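# Pull the upright nail out with two robot arms

## Task

Extract the nail that stands upright. The robot's own body must not touch the nail, since that can make the task fail, and nothing should remain in a gripper at the end, because anything still held may drop.

## Robot and tools

Robot: two six-joint arms, left_arm and right_arm, each with a two-finger gripper. Cameras: cam_high, cam_low, cam_work, cam_left_wrist, cam_right_wrist, each 672x504.

Frame: all hand positions, velocities and targets are in the scene frame. Its origin is at table-top height, halfway between the two nominal arm bases. +z is up, +x points out over the table, and left_arm sits toward +y. Arm names do not match image left and right. Printed hand positions and orientations can be a few centimetres off, more at long reach.

Gripper axes: the fingers point along the gripper's +z and open and close along its y. end_effector_position is the point between the closed pads. Closed fingertips reach about 19 mm past that point, open ones about 6 mm. A block about 10 cm long sticks out along the gripper's +x and turns with it.

The row. Every arm command is one row of 18 plain numbers that covers both arms, even when only one arm moves. The first 9 are left_arm: six joint angles, then gripper position, force_limit and speed. The last 9 are right_arm in the same layout. The six joint angles are absolute target angles in radians, not offsets. They go in this order: wrist 3, wrist 2, elbow, shoulder pan, wrist 1, shoulder lift. The same order is used in every per-joint list of a result. Stated ranges are ±6.283 for all joints except the elbow, which is ±3.142. A target more than 0.010 rad beyond a range end, and further out than the present angle, is refused. A target past the real end gets clipped there and is reported as "joint sent to its limit".

Gripper numbers, each in [-1, 1]. position: +1 is fully open (85 mm), about -0.8 is where the pads meet, and -1 closes until blocked. force_limit sets how hard the motor may push. speed sets how fast the gap changes: about 20 mm/s at -1, 85 at 0 and 150 at +1. Both start at +1. A slow close at force_limit -1 gives the gentlest grip, about 30 N per pad. A fast close from well open gives roughly 200 to 245 N. To keep a gripper unchanged, resend its last three numbers, because 0 is itself a command. A new force_limit or speed only applies once position changes by at least 0.01. To grip, send -1, keep sending it, and check that object_status reads 2. The codes are 0 moving, 1 blocked while opening, 2 blocked while closing, 3 at the requested spot or fully shut. position_measured is in counts: 3 is open, 78 is about 60 mm, 130 is 40 mm, 180 is 20 mm, 230 is shut.

Tools.
execute_actions(actions, cameras): actions is a list of actions. Each action is a table of 1 to 15 rows, and each row lasts one 1/30 s step. A short table repeats its last row until 15 steps are done. An empty list only returns the state and images.
move(target, speed, blend, stop_force, zero, blocking, cameras): target is one row, or a list of up to 15 rows, of absolute joint goals. All joints travel together, so the gripper path curves, and nothing steers around obstacles. speed is the top joint rate in rad/s, from 0.01 to 2 with a default of 0.5. Use much lower values near contact. blend is in rad and rounds the corners between listed targets. stop_force is 4 to 80 N and ends an arm's path when its wrist senses that much push against its motion. Leave it out when pulling away from something the gripper presses on. zero (default true) re-zeroes the sensor first. blocking=false returns after 0.5 s and cannot be used together with stop_force. The result adds a "move:" line giving the ending (done, off_target, moving, held, fault), limits=held if any, and the worst joint error per arm.
wait(seconds 0 to 10): lets time pass while the last commands hold.
stop(): brakes a running move. The fingers keep going.
zoom_image(camera, region [x0,y0,x1,y1] in pixels, at most 504x504): gives a closer view.
zero_wrist_force(arm): tares that arm's wrist sensor.
finished_scene(scene): ends the current scene; give its number. This cannot be undone.

Results: Joint positions, Joint velocities (shown as "within noise" when still), Joint targets (what the drive is now heading for), Joint torques (total drive output including the arm's own weight; positive means toward larger angles), Tool commands, end_effector_position in metres with its quaternion and velocities, and Wrist force and Wrist torque in the gripper's own axes, plus a peak-force line. A "joint command not followed" line means the clearance check between the arms changed that arm's targets. To hold a joint still, resend its Joint targets value.

Motion limits: joint targets change by at most 1.88 rad/s (pan and lift) or 2.83 rad/s (other joints). Each target stays within 0.383 or 0.575 rad of the measured angle. A target that would put the gripper more than 150 mm away gets scaled back, so large moves take several actions or a move call.

Things to avoid: an arm stops for 10 s if contact torque reaches its joint limit (pan and lift 303, elbow 138, wrist 1 34, wrist 2 34.2, wrist 3 37.5 N m, held weight included). It also stops if outside force reaches about 150 N. The arms are stiff, so even a target slightly past a firm contact can fault. Touch slowly and use stop_force. Avoid hard grips on parts still resting on something, yanks, fast swings with a load, and collisions between the arms. Don't drop or let go of moving parts, and keep everything on the table. Set the nail down gently and open the gripper before finishing. Holding loads or pushing toward unreachable poses heats motors. MOTOR HOT appears at 70 °C, and at 85 °C the arm brakes for 30 to 60 s. Loose objects may get nudged occasionally.

Each tool is called after ">>>" as name(argument=value, ...) on one line, values as JSON.

## Session

>>> execute_actions(actions=[])

Scene clock: 0.00 s.
left_arm: end_effector_position=(+0.6126, +0.7399, +0.1698) position_measured=3 object_status=3 end_effector_quat_wxyz=(-0.097, +0.666, +0.736, +0.070) | right_arm: end_effector_position=(+1.1375, +0.1919, +0.2019) position_measured=3 object_status=3 end_effector_quat_wxyz=(-0.135, +0.738, +0.489, +0.445)
Joint names: [wrist 3, wrist 2, elbow, shoulder pan, wrist 1, shoulder lift]
Joint positions: left_arm=[1.385 -1.342 2.036 -0.06 -2.121 -1.416] | right_arm=[2.765 1.694 -1.115 3.874 -0.113 -2.522]
Joint velocities: within noise
Joint torques (N m): no reading
Motor temperatures (°C): left_arm=[32 33 29 27 36 30] | right_arm=[35 25 29 32 37 30]
Wrist force (N): no reading
Wrist torque (N m): no reading
Wrist force, peak (N): no reading
Joint targets: left_arm=[1.385 -1.342 2.036 -0.060 -2.121 -1.416] | right_arm=[2.765 1.694 -1.115 3.874 -0.113 -2.522]
Tool commands: left_gripper/position=+1.0 left_gripper/force_limit=+1.0 left_gripper/speed=+1.0 right_gripper/position=+1.0 right_gripper/force_limit=+1.0 right_gripper/speed=+1.0

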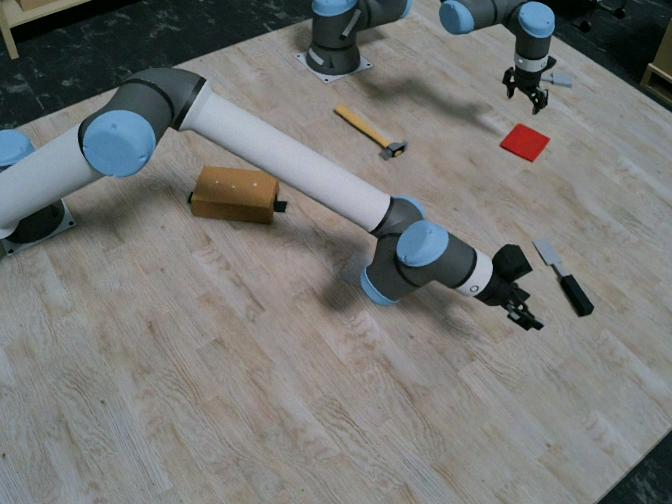

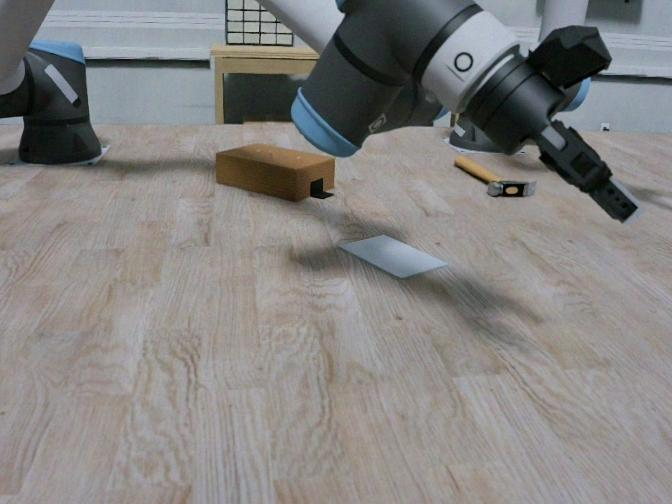

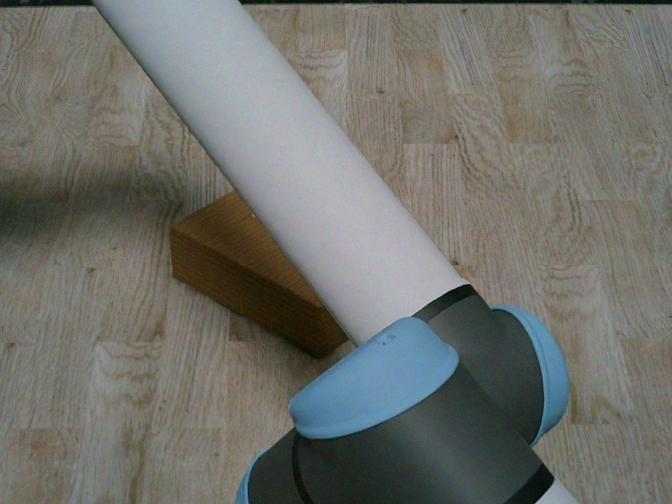

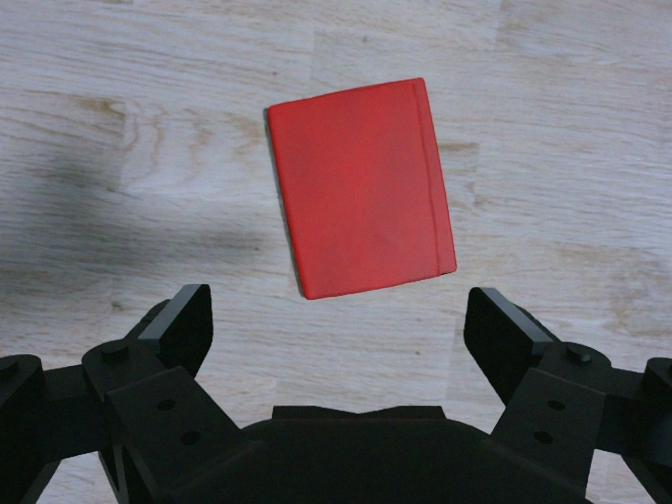

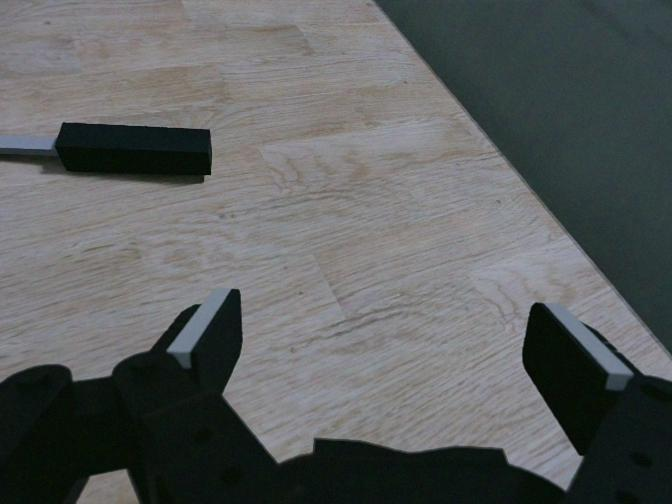

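>>> zoom_image(camera="cam_high", region=[170, 80, 430, 275])

>>> zoom_image(camera="cam_low", region=[190, 110, 370, 245])

>>> zoom_image(camera="cam_low", region=[440, 130, 580, 235])

>>> zoom_image(camera="cam_high", region=[320, 90, 420, 165])

>>> zoom_image(camera="cam_work", region=[150, 150, 380, 370])

Scaled by 1.938 from the camera's 672x504 image, which has a finer 960x720 frame.

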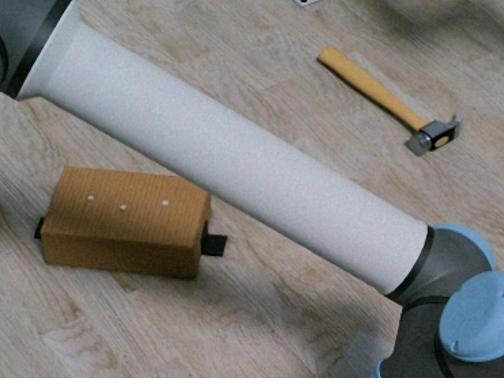

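Scaled by 2.800 from the camera's 672x504 image, which has a finer 960x720 frame.

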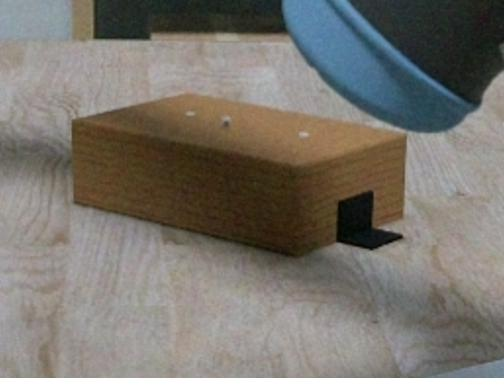

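Scaled by 3.600 from the camera's 672x504 image, which has a finer 960x720 frame.

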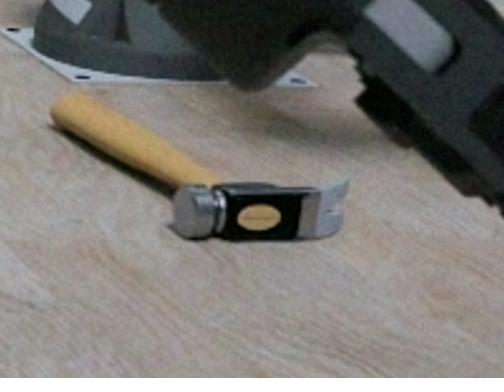

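Scaled by 5.040 from the camera's 672x504 image, which has a finer 960x720 frame.

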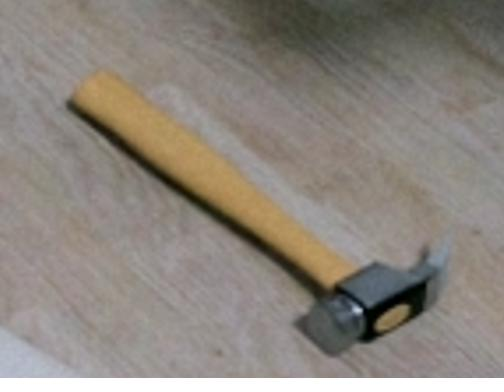

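Scaled by 2.191 from the camera's 672x504 image, which has a finer 960x720 frame.

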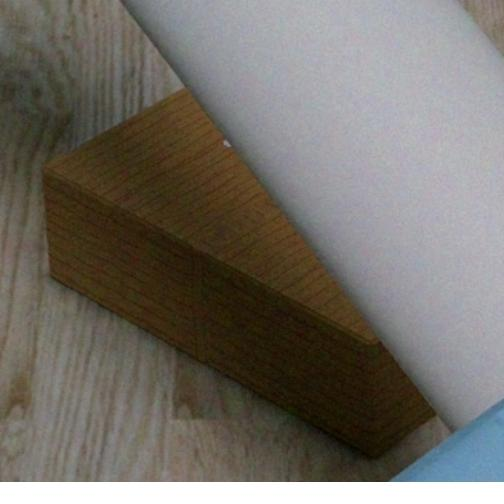

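>>> move(target=[[0.521, -1.571, 2.195, -1.05, -1.542, -2.224, 1, 1, 1, 2.765, 1.694, -1.6, 2.6, -1.312, -1.8, 1, 1, 1]], speed=[0.8])

Scene clock: 8.67 s.
left_arm: end_effector_position=(+0.2427, +0.3578, +0.3999) position_measured=3 object_status=3 end_effector_quat_wxyz=(+0.000, +0.713, +0.701, +0.000) | right_arm: end_effector_position=(+0.6983, -1.1117, +0.3495) position_measured=3 object_status=3 end_effector_quat_wxyz=(-0.055, +0.995, -0.083, +0.028)
Joint names: [wrist 3, wrist 2, elbow, shoulder pan, wrist 1, shoulder lift]
Joint positions: left_arm=[0.521 -1.571 2.195 -1.05 -1.542 -2.224] | right_arm=[2.765 1.694 -1.6 2.6 -1.312 -1.8]
Joint velocities: within noise
Joint torques (N m): left_arm=[-2.14 -2.34 -42.1 -12.31 -0.55 -10.7] | right_arm=[2.9 -0.48 39.79 -16.76 -0.09 87.65]
Motor temperatures (°C): left_arm=[32 33 29 27 36 30] | right_arm=[35 25 29 32 37 30]
Wrist force (N): left_arm=[-0.1 0.6 -0.7] | right_arm=[-1.6 -0.3 -1.5]
Wrist torque (N m): left_arm=[-0.03 0.06 0.01] | right_arm=[-0.03 -0.02 0.02]
Wrist force, peak (N): left_arm=[2.9 1.3 2.5] | right_arm=[3.9 -9.4 3.4]
Joint targets: left_arm=[0.521 -1.571 2.195 -1.050 -1.542 -2.224] | right_arm=[2.765 1.694 -1.600 2.600 -1.312 -1.800]
move: done

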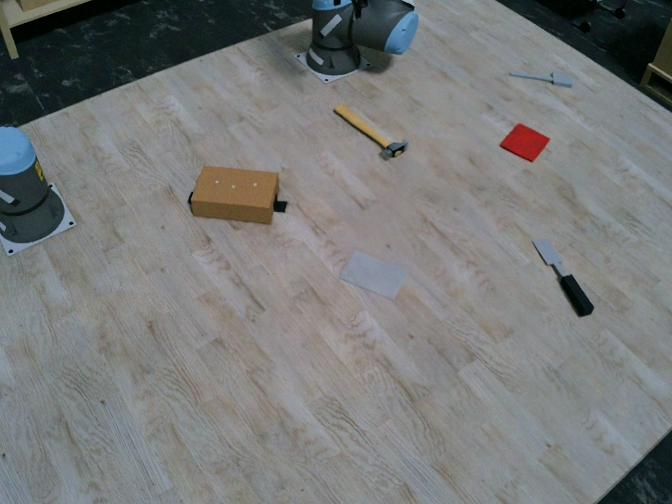

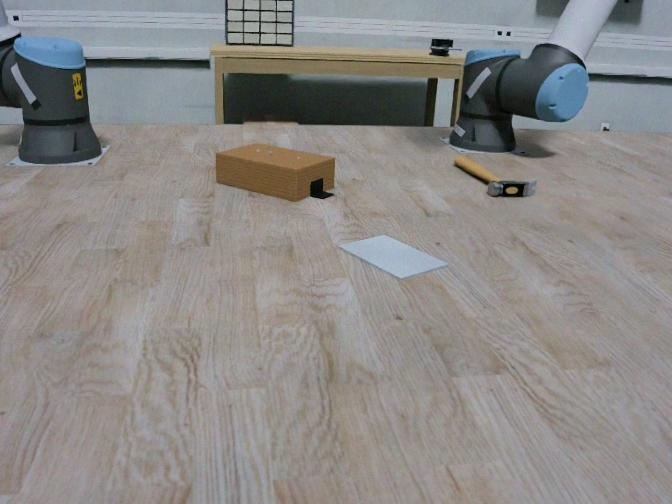

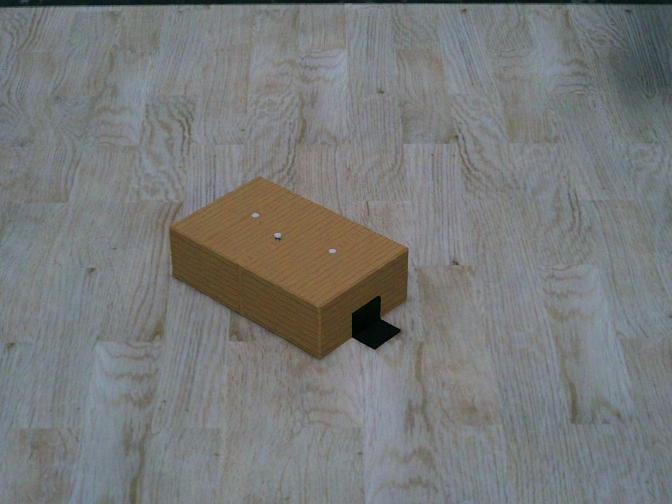

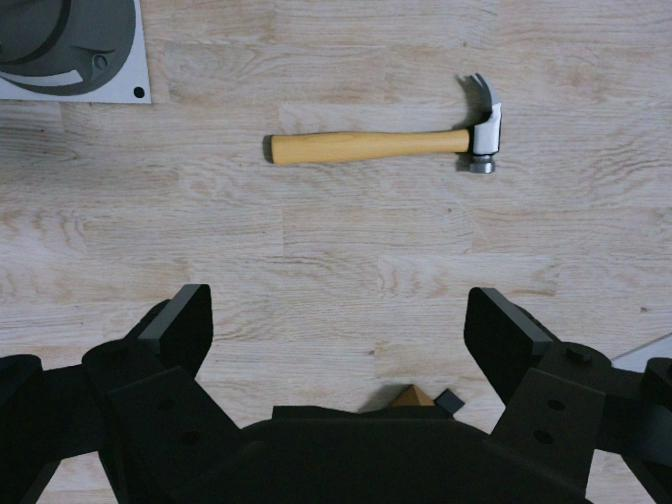

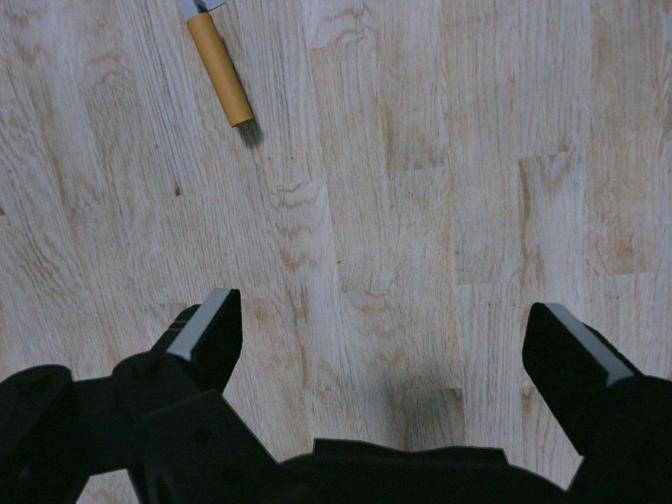

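>>> zoom_image(camera="cam_left_wrist", region=[250, 50, 530, 200])

>>> zoom_image(camera="cam_work", region=[220, 190, 360, 290])

>>> zoom_image(camera="cam_low", region=[210, 135, 350, 205])

Scaled by 1.800 from the camera's 672x504 image, which has a finer 960x720 frame.

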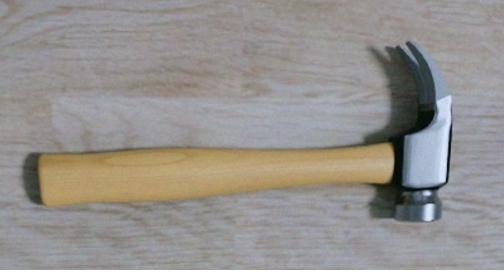

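Scaled by 3.600 from the camera's 672x504 image, which has a finer 960x720 frame.

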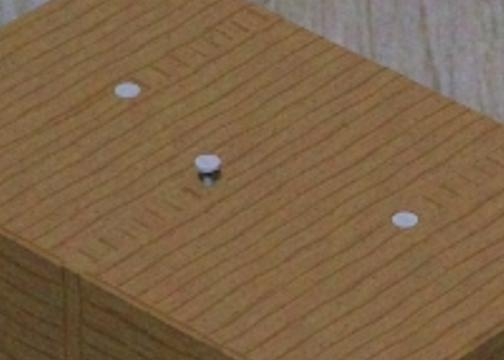

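Scaled by 3.600 from the camera's 672x504 image, which has a finer 960x720 frame.

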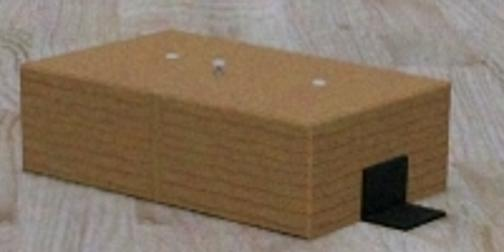

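>>> move(target=[[-1.402, 1.571, 1.538, -1.402, 1.401, -1.368, 1, 1, 1, 2.765, 1.694, -1.6, 2.6, -1.312, -1.8, 1, 1, 1]], speed=[1.2], cameras=["cam_left_wrist", "cam_work", "cam_high"])

Scene clock: 16.13 s.
left_arm: end_effector_position=(+0.1940, +0.0190, +0.4003) position_measured=3 object_status=3 end_effector_quat_wxyz=(+0.000, +1.000, -0.009, +0.000) | right_arm: end_effector_position=(+0.6981, -1.1117, +0.3496) position_measured=3 object_status=3 end_effector_quat_wxyz=(-0.055, +0.995, -0.083, +0.028)
Joint names: [wrist 3, wrist 2, elbow, shoulder pan, wrist 1, shoulder lift]
Joint positions: left_arm=[-1.402 1.571 1.538 -1.402 1.401 -1.368] | right_arm=[2.765 1.694 -1.6 2.6 -1.312 -1.8]
Joint velocities: within noise
Joint torques (N m): left_arm=[-2.21 1.23 -47.68 -11.91 9.81 -38.87] | right_arm=[2.9 4.11 50.2 -13.99 3.26 86.07]
Motor temperatures (°C): left_arm=[32 33 29 27 36 30] | right_arm=[35 25 29 32 37 30]
Wrist force (N): left_arm=[-0.1 0.2 -0.8] | right_arm=[-1.7 -0.1 -1.8]
Wrist torque (N m): left_arm=[-0.16 0.05 0.09] | right_arm=[0.00 -0.02 0.02]
Wrist force, peak (N): left_arm=[-0.4 4.0 0.5] | right_arm=[-2.0 -0.3 -2.0]
Joint targets: left_arm=[-1.402 1.571 1.538 -1.402 1.401 -1.368] | right_arm=[2.765 1.694 -1.600 2.600 -1.312 -1.800]
move: done
Images, in order (width x height): cam_high 672x504, cam_work 672x504, cam_left_wrist 672x504.

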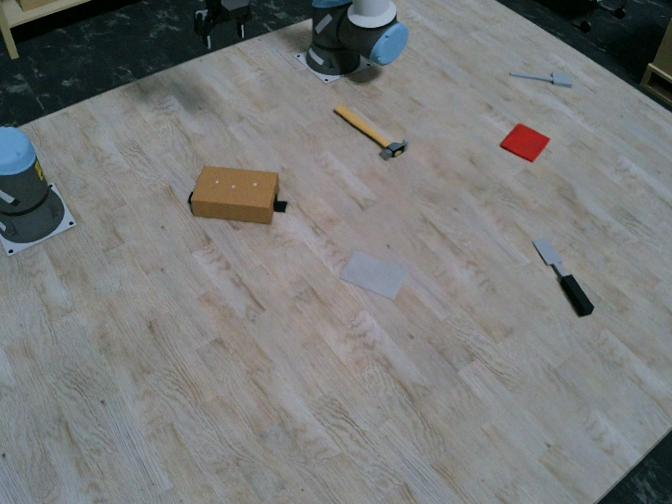

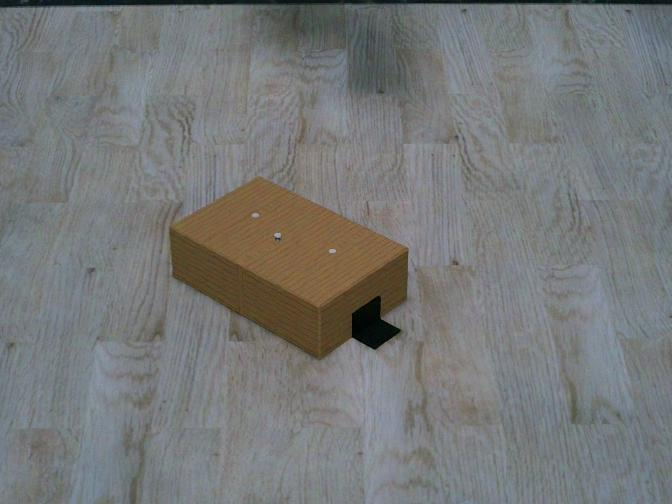

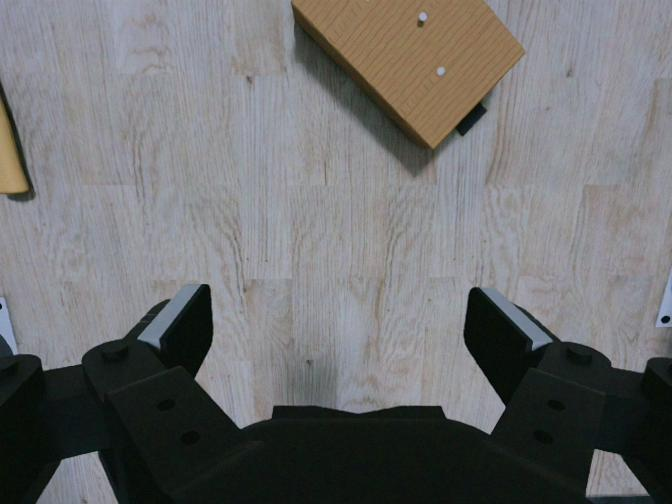

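>>> move(target=[[-1.2436, 1.571, 1.3698, -1.2436, 1.4379, -1.2369, 1, 1, 1, 2.765, 1.694, -1.6, 2.6, -1.312, -1.8, 1, 1, 1]], speed=[0.8], cameras=["cam_left_wrist", "cam_work"])

Scene clock: 17.43 s.
left_arm: end_effector_position=(+0.2995, -0.0105, +0.3999) position_measured=3 object_status=3 end_effector_quat_wxyz=(+0.000, +1.000, -0.009, +0.000) | right_arm: end_effector_position=(+0.6981, -1.1117, +0.3496) position_measured=3 object_status=3 end_effector_quat_wxyz=(-0.055, +0.995, -0.083, +0.028)
Joint names: [wrist 3, wrist 2, elbow, shoulder pan, wrist 1, shoulder lift]
Joint positions: left_arm=[-1.244 1.571 1.37 -1.244 1.438 -1.237] | right_arm=[2.765 1.694 -1.6 2.6 -1.312 -1.8]
Joint velocities: within noise
Joint torques (N m): left_arm=[1.82 -1.01 -48.48 12.69 8.98 -48.25] | right_arm=[3.02 3.92 49.81 -11.78 3.88 85.66]
Motor temperatures (°C): left_arm=[32 33 29 27 36 30] | right_arm=[35 25 29 32 37 30]
Wrist force (N): left_arm=[-0.4 0.1 -0.3] | right_arm=[-1.8 0.0 -1.4]
Wrist torque (N m): left_arm=[-0.12 0.01 0.02] | right_arm=[0.01 0.00 0.02]
Wrist force, peak (N): left_arm=[-3.0 -0.5 -0.6] | right_arm=[-2.2 -0.1 -1.7]
Joint targets: left_arm=[-1.244 1.571 1.370 -1.244 1.438 -1.237] | right_arm=[2.765 1.694 -1.600 2.600 -1.312 -1.800]
move: done
Images, in order (width x height): cam_work 672x504, cam_left_wrist 672x504.

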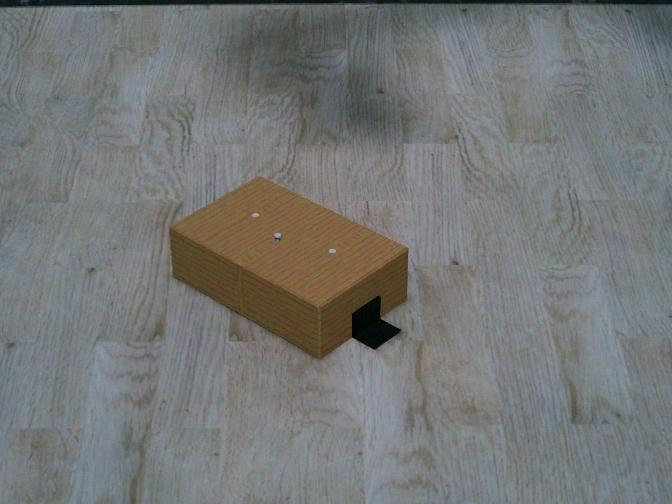

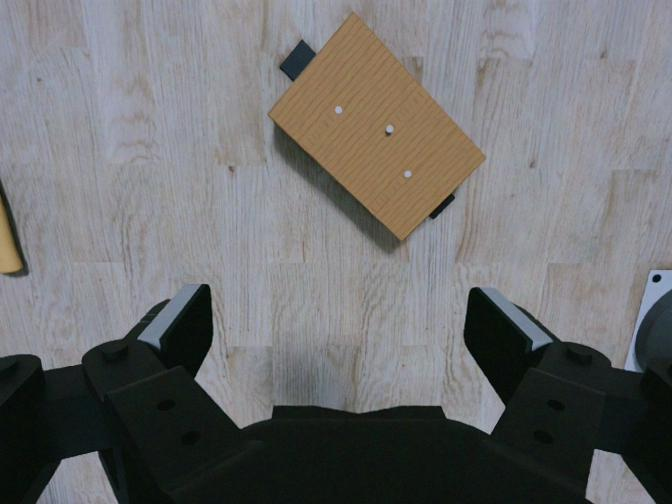

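>>> move(target=[[-0.9765, 1.571, 2.186, -0.9765, 1.2418, -1.857, 1, 1, 1, 2.765, 1.694, -1.6, 2.6, -1.312, -1.8, 1, 1, 1]], speed=[0.8], cameras=["cam_left_wrist", "cam_high"])

Scene clock: 22.77 s.
left_arm: end_effector_position=(+0.2176, +0.4400, +0.2999) position_measured=3 object_status=3 end_effector_quat_wxyz=(+0.000, +1.000, -0.009, +0.000) | right_arm: end_effector_position=(+0.6981, -1.1117, +0.3496) position_measured=3 object_status=3 end_effector_quat_wxyz=(-0.055, +0.995, -0.083, +0.028)
Joint names: [wrist 3, wrist 2, elbow, shoulder pan, wrist 1, shoulder lift]
Joint positions: left_arm=[-0.977 1.571 2.186 -0.977 1.242 -1.857] | right_arm=[2.765 1.694 -1.6 2.6 -1.312 -1.8]
Joint velocities: within noise
Joint torques (N m): left_arm=[2.01 -1.25 -31.84 15.01 0.84 -32.89] | right_arm=[2.9 3.34 48.11 -10.16 6.19 85.54]
Motor temperatures (°C): left_arm=[32 33 29 27 36 30] | right_arm=[35 25 29 31 37 30]
Wrist force (N): left_arm=[0.1 1.0 -0.1] | right_arm=[-1.5 -0.6 -1.5]
Wrist torque (N m): left_arm=[-0.01 -0.07 0.02] | right_arm=[-0.08 -0.04 0.02]
Wrist force, peak (N): left_arm=[-0.6 4.2 0.2] | right_arm=[-2.1 -0.5 -1.9]
Joint targets: left_arm=[-0.976 1.571 2.186 -0.977 1.242 -1.857] | right_arm=[2.765 1.694 -1.600 2.600 -1.312 -1.800]
move: done
Images, in order (width x height): cam_high 672x504, cam_left_wrist 672x504.

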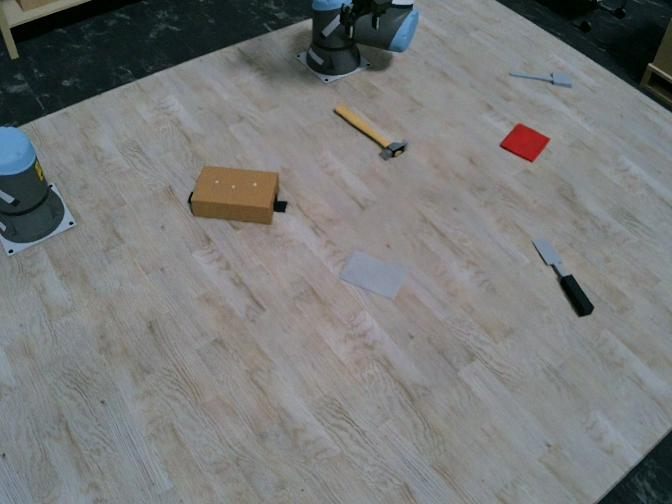

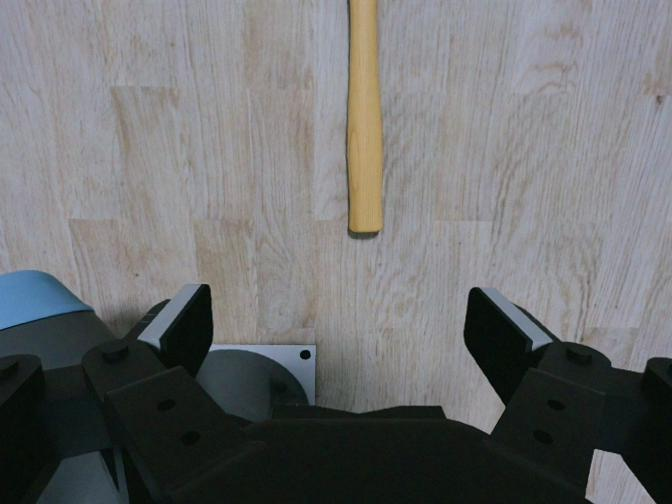

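>>> move(target=[[-0.9372, 1.571, 2.3315, -0.9372, 0.8213, -1.582, 1, 1, 1, 2.765, 1.694, -1.6, 2.6, -1.312, -1.8, 1, 1, 1]], speed=[0.5], cameras=["cam_left_wrist", "cam_high", "cam_low"])

Scene clock: 26.97 s.
left_arm: end_effector_position=(+0.2470, +0.4157, +0.1201) position_measured=3 object_status=3 end_effector_quat_wxyz=(+0.000, +1.000, -0.009, +0.000) | right_arm: end_effector_position=(+0.6981, -1.1117, +0.3496) position_measured=3 object_status=3 end_effector_quat_wxyz=(-0.055, +0.995, -0.083, +0.028)
Joint names: [wrist 3, wrist 2, elbow, shoulder pan, wrist 1, shoulder lift]
Joint positions: left_arm=[-0.937 1.571 2.331 -0.937 0.821 -1.582] | right_arm=[2.765 1.694 -1.6 2.6 -1.312 -1.8]
Joint velocities: within noise
Joint torques (N m): left_arm=[2.05 -1.19 -20.78 14.15 0.76 -8.76] | right_arm=[3.01 2.94 47.13 -7.33 8.18 84.37]
Motor temperatures (°C): left_arm=[32 33 29 27 36 30] | right_arm=[35 25 29 31 37 30]
Wrist force (N): left_arm=[0.3 0.6 -0.3] | right_arm=[-1.8 -0.1 -1.6]
Wrist torque (N m): left_arm=[-0.08 -0.12 0.05] | right_arm=[-0.01 0.00 0.02]
Wrist force, peak (N): left_arm=[-0.5 0.3 -3.0] | right_arm=[-2.3 -0.1 -1.8]
Joint targets: left_arm=[-0.937 1.571 2.332 -0.937 0.821 -1.582] | right_arm=[2.765 1.694 -1.600 2.600 -1.312 -1.800]
move: done
Images, in order (width x height): cam_high 672x504, cam_low 672x504, cam_left_wrist 672x504.

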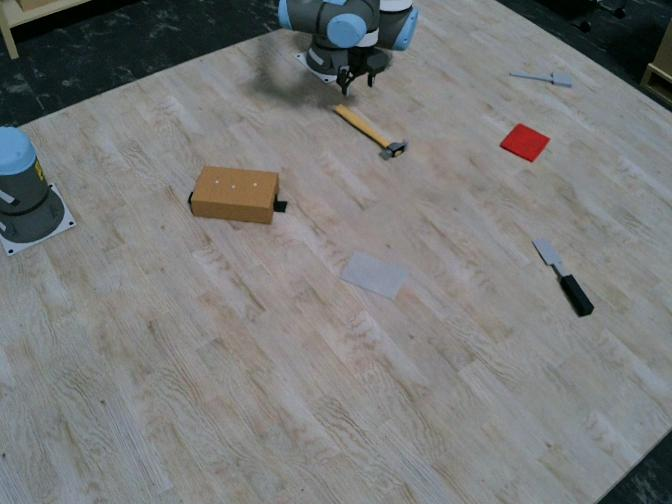

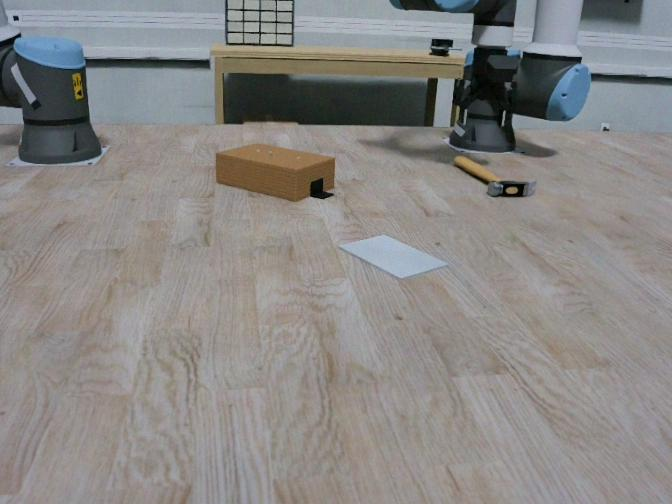

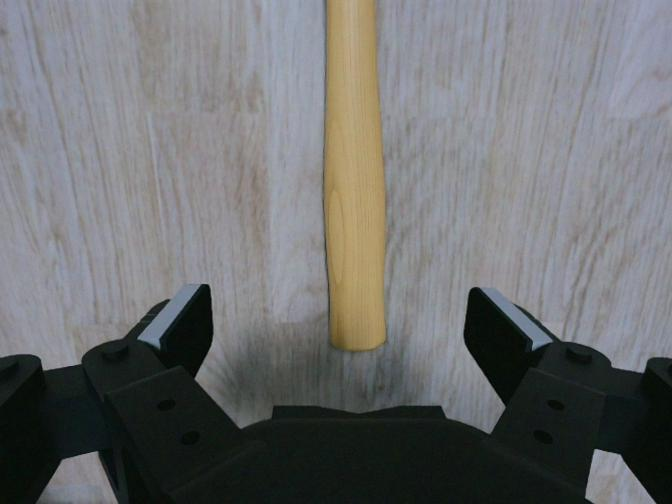

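>>> move(target=[[-0.9519, 1.571, 2.3907, -0.9519, 0.5983, -1.4182, 1, 1, 1, 2.765, 1.694, -1.6, 2.6, -1.312, -1.8, 1, 1, 1]], speed=[0.12], stop_force=8, cameras=["cam_left_wrist", "cam_low"])

Scene clock: 30.27 s.
left_arm: end_effector_position=(+0.2470, +0.4082, +0.0301) position_measured=3 object_status=3 end_effector_quat_wxyz=(+0.000, +1.000, -0.009, +0.000) | right_arm: end_effector_position=(+0.6981, -1.1117, +0.3496) position_measured=3 object_status=3 end_effector_quat_wxyz=(-0.055, +0.995, -0.083, +0.028)
Joint names: [wrist 3, wrist 2, elbow, shoulder pan, wrist 1, shoulder lift]
Joint positions: left_arm=[-0.952 1.571 2.391 -0.952 0.598 -1.418] | right_arm=[2.765 1.694 -1.6 2.6 -1.312 -1.8]
Joint velocities: within noise
Joint torques (N m): left_arm=[-2.29 -1.52 -14.35 -13.08 1.36 -18.4] | right_arm=[2.97 2.42 46.16 -4.76 9.38 84.68]
Motor temperatures (°C): left_arm=[32 33 29 27 36 30] | right_arm=[35 25 29 31 37 30]
Wrist force (N): left_arm=[-0.1 0.8 -0.4] | right_arm=[-1.9 -0.2 -1.4]
Wrist torque (N m): left_arm=[-0.02 -0.06 0.04] | right_arm=[-0.02 0.01 0.02]
Wrist force, peak (N): left_arm=[0.6 0.7 -1.2] | right_arm=[-2.1 -0.1 -1.8]
Joint targets: left_arm=[-0.952 1.571 2.391 -0.952 0.598 -1.418] | right_arm=[2.765 1.694 -1.600 2.600 -1.312 -1.800]
move: done
Images, in order (width x height): cam_low 672x504, cam_left_wrist 672x504.

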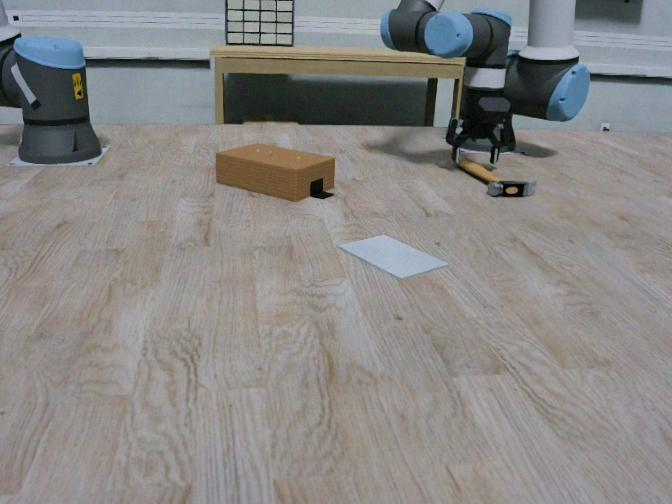

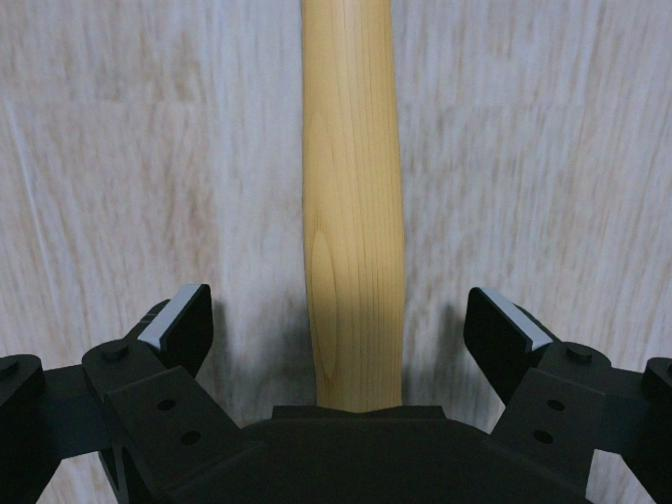

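>>> move(target=[[-0.9624, 1.571, 2.4025, -0.9624, 0.5134, -1.3451, 1, 1, 1, 2.765, 1.694, -1.6, 2.6, -1.312, -1.8, 1, 1, 1]], speed=[0.04], stop_force=5, cameras=["cam_left_wrist"])

Scene clock: 33.37 s.
left_arm: end_effector_position=(+0.2471, +0.4042, +0.0070) position_measured=3 object_status=3 end_effector_quat_wxyz=(+0.000, +1.000, -0.009, +0.000) | right_arm: end_effector_position=(+0.6981, -1.1117, +0.3496) position_measured=3 object_status=3 end_effector_quat_wxyz=(-0.055, +0.995, -0.083, +0.028)
Joint names: [wrist 3, wrist 2, elbow, shoulder pan, wrist 1, shoulder lift]
Joint positions: left_arm=[-0.959 1.571 2.399 -0.959 0.541 -1.369] | right_arm=[2.765 1.694 -1.6 2.6 -1.312 -1.8]
Joint velocities: within noise
Joint torques (N m): left_arm=[0.9 0.97 -17.74 13.72 8.11 -48.15] | right_arm=[2.68 2.44 44.73 -2.07 9.57 82.02]
Motor temperatures (°C): left_arm=[32 33 29 27 36 30] | right_arm=[35 25 29 31 37 30]
Wrist force (N): left_arm=[0.5 1.6 -2.2] | right_arm=[-1.9 -0.2 -1.5]
Wrist torque (N m): left_arm=[0.03 -0.09 0.04] | right_arm=[-0.02 0.01 0.02]
Wrist force, peak (N): left_arm=[11.3 8.8 -71.6] | right_arm=[-2.2 -0.2 -1.9]
Joint targets: left_arm=[-0.959 1.571 2.399 -0.959 0.541 -1.369] | right_arm=[2.765 1.694 -1.600 2.600 -1.312 -1.800]
move: contact (left_arm); left_arm: the wrist 1 is farthest, 0.027 rad from its target
Images, in order (width x height): cam_left_wrist 672x504.

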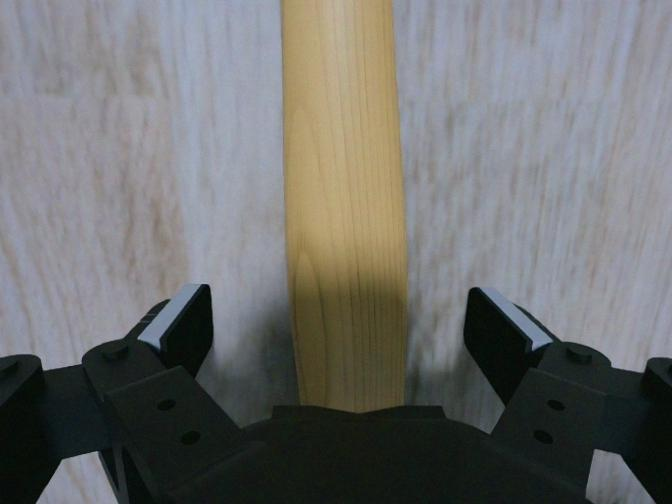

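>>> move(target=[[-0.9624, 1.571, 2.3901, -0.9624, 0.5794, -1.3987, 1, 1, 1, 2.765, 1.694, -1.6, 2.6, -1.312, -1.8, 1, 1, 1]], speed=[0.15], cameras=[])

>>> execute_actions(actions=[[[-0.9624, 1.571, 2.3901, -0.9624, 0.5794, -1.3987, -1, 1, -0.5, 2.765, 1.694, -1.6, 2.6, -1.312, -1.8, 1, 1, 1]],[[-0.9624, 1.571, 2.3901, -0.9624, 0.5794, -1.3987, -1, 1, -0.5, 2.765, 1.694, -1.6, 2.6, -1.312, -1.8, 1, 1, 1]],[[-0.9624, 1.571, 2.3901, -0.9624, 0.5794, -1.3987, -1, 1, -0.5, 2.765, 1.694, -1.6, 2.6, -1.312, -1.8, 1, 1, 1]],[[-0.9624, 1.571, 2.3901, -0.9624, 0.5794, -1.3987, -1, 1, -0.5, 2.765, 1.694, -1.6, 2.6, -1.312, -1.8, 1, 1, 1]]], cameras=["cam_left_wrist", "cam_high"])

Scene clock: 35.20 s.
left_arm: end_effector_position=(+0.2470, +0.4026, +0.0221) position_measured=3 object_status=3 end_effector_quat_wxyz=(+0.000, +1.000, -0.009, +0.000) | right_arm: end_effector_position=(+0.6981, -1.1117, +0.3496) position_measured=3 object_status=3 end_effector_quat_wxyz=(-0.055, +0.995, -0.083, +0.028)
Joint names: [wrist 3, wrist 2, elbow, shoulder pan, wrist 1, shoulder lift]
Joint positions: left_arm=[-0.962 1.571 2.39 -0.962 0.579 -1.399] | right_arm=[2.765 1.694 -1.6 2.6 -1.312 -1.8]
Joint velocities: within noise
Joint torques (N m): left_arm=[-2.19 1.45 -27.71 -12.58 9.36 -49.96] | right_arm=[2.71 1.86 44.17 -1.82 9.47 80.37]
Motor temperatures (°C): left_arm=[32 33 29 27 36 30] | right_arm=[35 25 29 31 37 30]
Wrist force (N): left_arm=[0.2 1.1 -0.6] | right_arm=[-1.7 -0.3 -1.7]
Wrist torque (N m): left_arm=[0.02 -0.10 0.04] | right_arm=[-0.04 -0.01 0.03]
Wrist force, peak (N): left_arm=[0.3 1.9 -2.6] | right_arm=[-2.2 -0.4 -1.6]
Joint targets: left_arm=[-0.962 1.571 2.390 -0.962 0.579 -1.399] | right_arm=[2.765 1.694 -1.600 2.600 -1.312 -1.800]
move: done
No camera images: "cameras" was empty.

Scene clock: 37.40 s.
left_arm: end_effector_position=(+0.2470, +0.4026, +0.0222) position_measured=147 object_status=2 end_effector_quat_wxyz=(+0.000, +1.000, -0.009, +0.000) | right_arm: end_effector_position=(+0.6981, -1.1117, +0.3496) position_measured=3 object_status=3 end_effector_quat_wxyz=(-0.055, +0.995, -0.083, +0.028)
Joint names: [wrist 3, wrist 2, elbow, shoulder pan, wrist 1, shoulder lift]
Joint positions: left_arm=[-0.962 1.571 2.39 -0.962 0.579 -1.399] | right_arm=[2.765 1.694 -1.6 2.6 -1.312 -1.8]
Joint velocities: within noise
Joint torques (N m): left_arm=[1.1 -1.4 -3.28 -10.24 -0.56 -14.77] | right_arm=[2.5 1.66 43.45 -0.56 9.26 81.1]
Motor temperatures (°C): left_arm=[32 33 29 27 36 30] | right_arm=[35 25 29 31 37 30]
Wrist force (N): left_arm=[2.2 5.6 -32.3] | right_arm=[-1.8 -0.2 -1.7]
Wrist torque (N m): left_arm=[-0.08 -0.05 -0.68] | right_arm=[-0.02 0.00 0.02]
Wrist force, peak (N): left_arm=[2.2 5.6 -32.3] | right_arm=[-2.0 0.2 -1.8]
Joint targets: left_arm=[-0.962 1.571 2.390 -0.962 0.579 -1.399] | right_arm=[2.765 1.694 -1.600 2.600 -1.312 -1.800]
Step readings (joint positions of left_arm | right_arm):
0: [-0.962 1.571 2.390 -0.962 0.579 -1.399] | [2.765 1.694 -1.600 2.600 -1.312 -1.800]
1: [-0.962 1.571 2.390 -0.962 0.579 -1.399] | [2.765 1.694 -1.600 2.600 -1.312 -1.800]
2: [-0.962 1.571 2.390 -0.962 0.579 -1.399] | [2.765 1.694 -1.600 2.600 -1.312 -1.800]
4: [-0.962 1.571 2.390 -0.962 0.579 -1.399] | [2.765 1.694 -1.600 2.600 -1.312 -1.800]
8: [-0.962 1.571 2.390 -0.962 0.579 -1.399] | [2.765 1.694 -1.600 2.600 -1.312 -1.800]
15: [-0.962 1.571 2.390 -0.962 0.579 -1.399] | [2.765 1.694 -1.600 2.600 -1.312 -1.800]
16: [-0.962 1.571 2.390 -0.962 0.579 -1.399] | [2.765 1.694 -1.600 2.600 -1.312 -1.800]
17: [-0.962 1.571 2.390 -0.962 0.579 -1.399] | [2.765 1.694 -1.600 2.600 -1.312 -1.800]
19: [-0.962 1.571 2.390 -0.962 0.579 -1.399] | [2.765 1.694 -1.600 2.600 -1.312 -1.800]
23: [-0.962 1.571 2.390 -0.962 0.579 -1.399] | [2.765 1.694 -1.600 2.600 -1.312 -1.800]
30: [-0.962 1.571 2.390 -0.962 0.579 -1.399] | [2.765 1.694 -1.600 2.600 -1.312 -1.800]
31: [-0.962 1.571 2.390 -0.962 0.579 -1.399] | [2.765 1.694 -1.600 2.600 -1.312 -1.800]
32: [-0.962 1.571 2.390 -0.962 0.579 -1.399] | [2.765 1.694 -1.600 2.600 -1.312 -1.800]
34: [-0.962 1.571 2.390 -0.962 0.579 -1.399] | [2.765 1.694 -1.600 2.600 -1.312 -1.800]
38: [-0.962 1.571 2.390 -0.962 0.579 -1.399] | [2.765 1.694 -1.600 2.600 -1.312 -1.800]
45: [-0.962 1.571 2.390 -0.962 0.579 -1.399] | [2.765 1.694 -1.600 2.600 -1.312 -1.800]
46: [-0.962 1.571 2.390 -0.962 0.579 -1.399] | [2.765 1.694 -1.600 2.600 -1.312 -1.800]
47: [-0.962 1.571 2.390 -0.962 0.579 -1.399] | [2.765 1.694 -1.600 2.600 -1.312 -1.800]
49: [-0.962 1.571 2.390 -0.962 0.579 -1.399] | [2.765 1.694 -1.600 2.600 -1.312 -1.800]
53: [-0.962 1.571 2.390 -0.962 0.579 -1.399] | [2.765 1.694 -1.600 2.600 -1.312 -1.800]
60: [-0.962 1.571 2.390 -0.962 0.579 -1.399] | [2.765 1.694 -1.600 2.600 -1.312 -1.800]
Images, in order (width x height): cam_high 672x504, cam_left_wrist 672x504.

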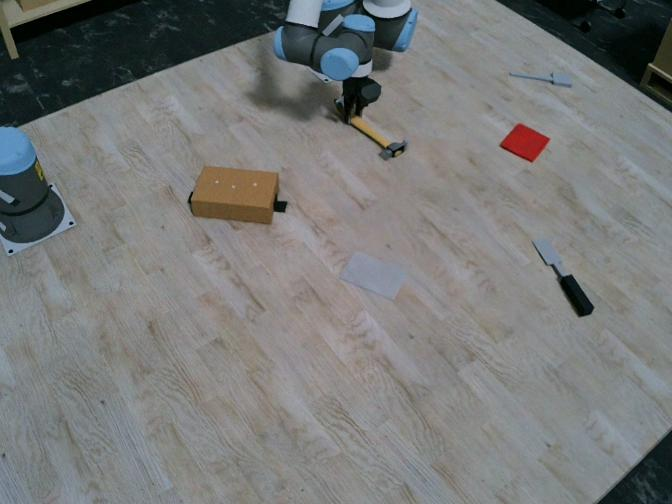

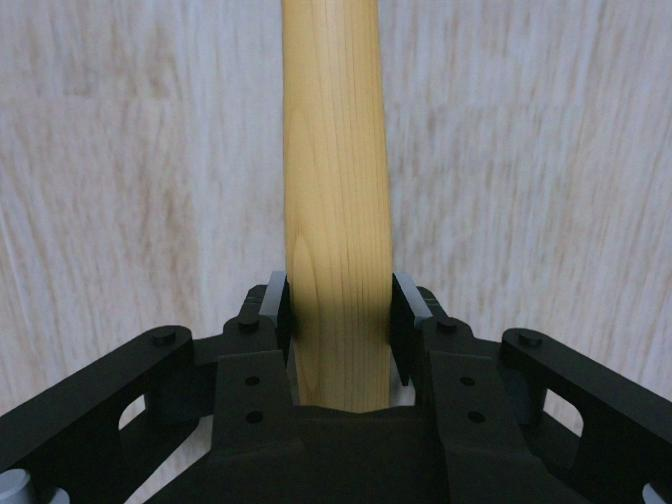

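>>> move(target=[[-0.9624, 1.571, 2.3213, -0.9624, 0.8212, -1.5717, -1, 1, -0.5, 2.765, 1.694, -1.6, 2.6, -1.312, -1.8, 1, 1, 1]], speed=[0.2], cameras=["cam_left_wrist", "cam_low", "cam_high"])

Scene clock: 39.57 s.
left_arm: end_effector_position=(+0.2469, +0.4027, +0.1200) position_measured=147 object_status=2 end_effector_quat_wxyz=(+0.000, +1.000, -0.009, +0.000) | right_arm: end_effector_position=(+0.6981, -1.1117, +0.3496) position_measured=3 object_status=3 end_effector_quat_wxyz=(-0.055, +0.995, -0.083, +0.028)
Joint names: [wrist 3, wrist 2, elbow, shoulder pan, wrist 1, shoulder lift]
Joint positions: left_arm=[-0.962 1.571 2.321 -0.962 0.821 -1.572] | right_arm=[2.765 1.694 -1.6 2.6 -1.312 -1.8]
Joint velocities: within noise
Joint torques (N m): left_arm=[0.76 -1.46 -34.27 -6.83 9.63 -42.32] | right_arm=[2.64 1.46 43.17 0.4 9.09 80.92]
Motor temperatures (°C): left_arm=[32 33 29 27 36 30] | right_arm=[35 25 29 31 37 30]
Wrist force (N): left_arm=[1.0 1.0 2.7] | right_arm=[-1.5 -0.3 -1.6]
Wrist torque (N m): left_arm=[-0.07 -0.37 0.05] | right_arm=[-0.04 -0.05 0.02]
Wrist force, peak (N): left_arm=[2.0 6.0 -34.0] | right_arm=[-1.7 -0.4 -2.0]
Joint targets: left_arm=[-0.962 1.571 2.321 -0.962 0.821 -1.572] | right_arm=[2.765 1.694 -1.600 2.600 -1.312 -1.800]
move: done
Images, in order (width x height): cam_high 672x504, cam_low 672x504, cam_left_wrist 672x504.

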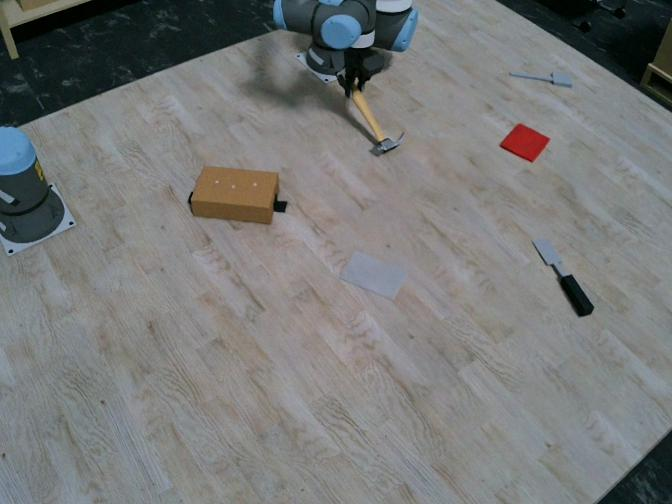

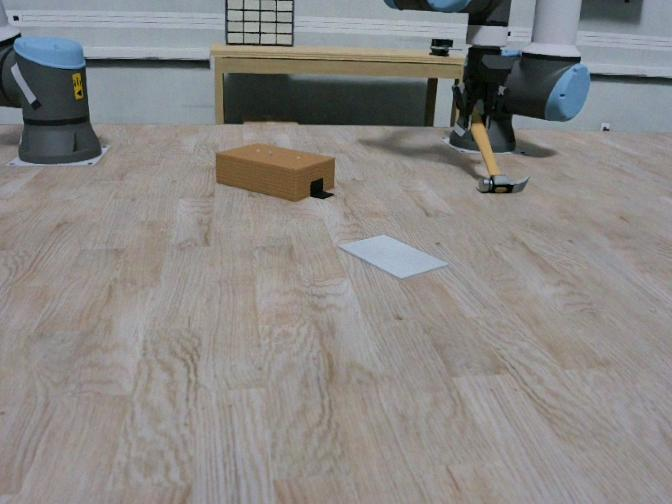

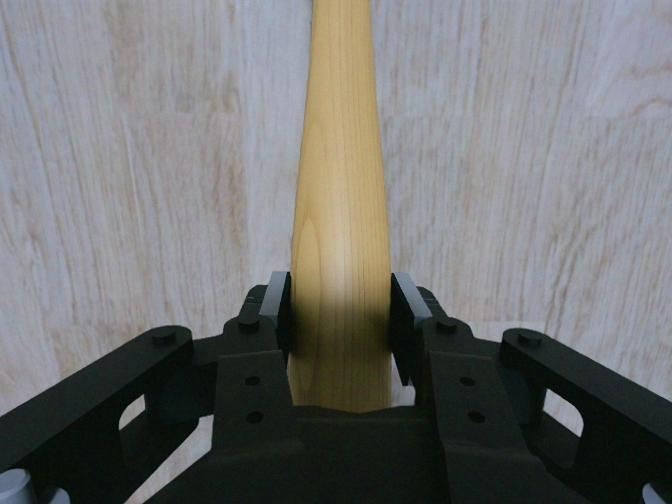

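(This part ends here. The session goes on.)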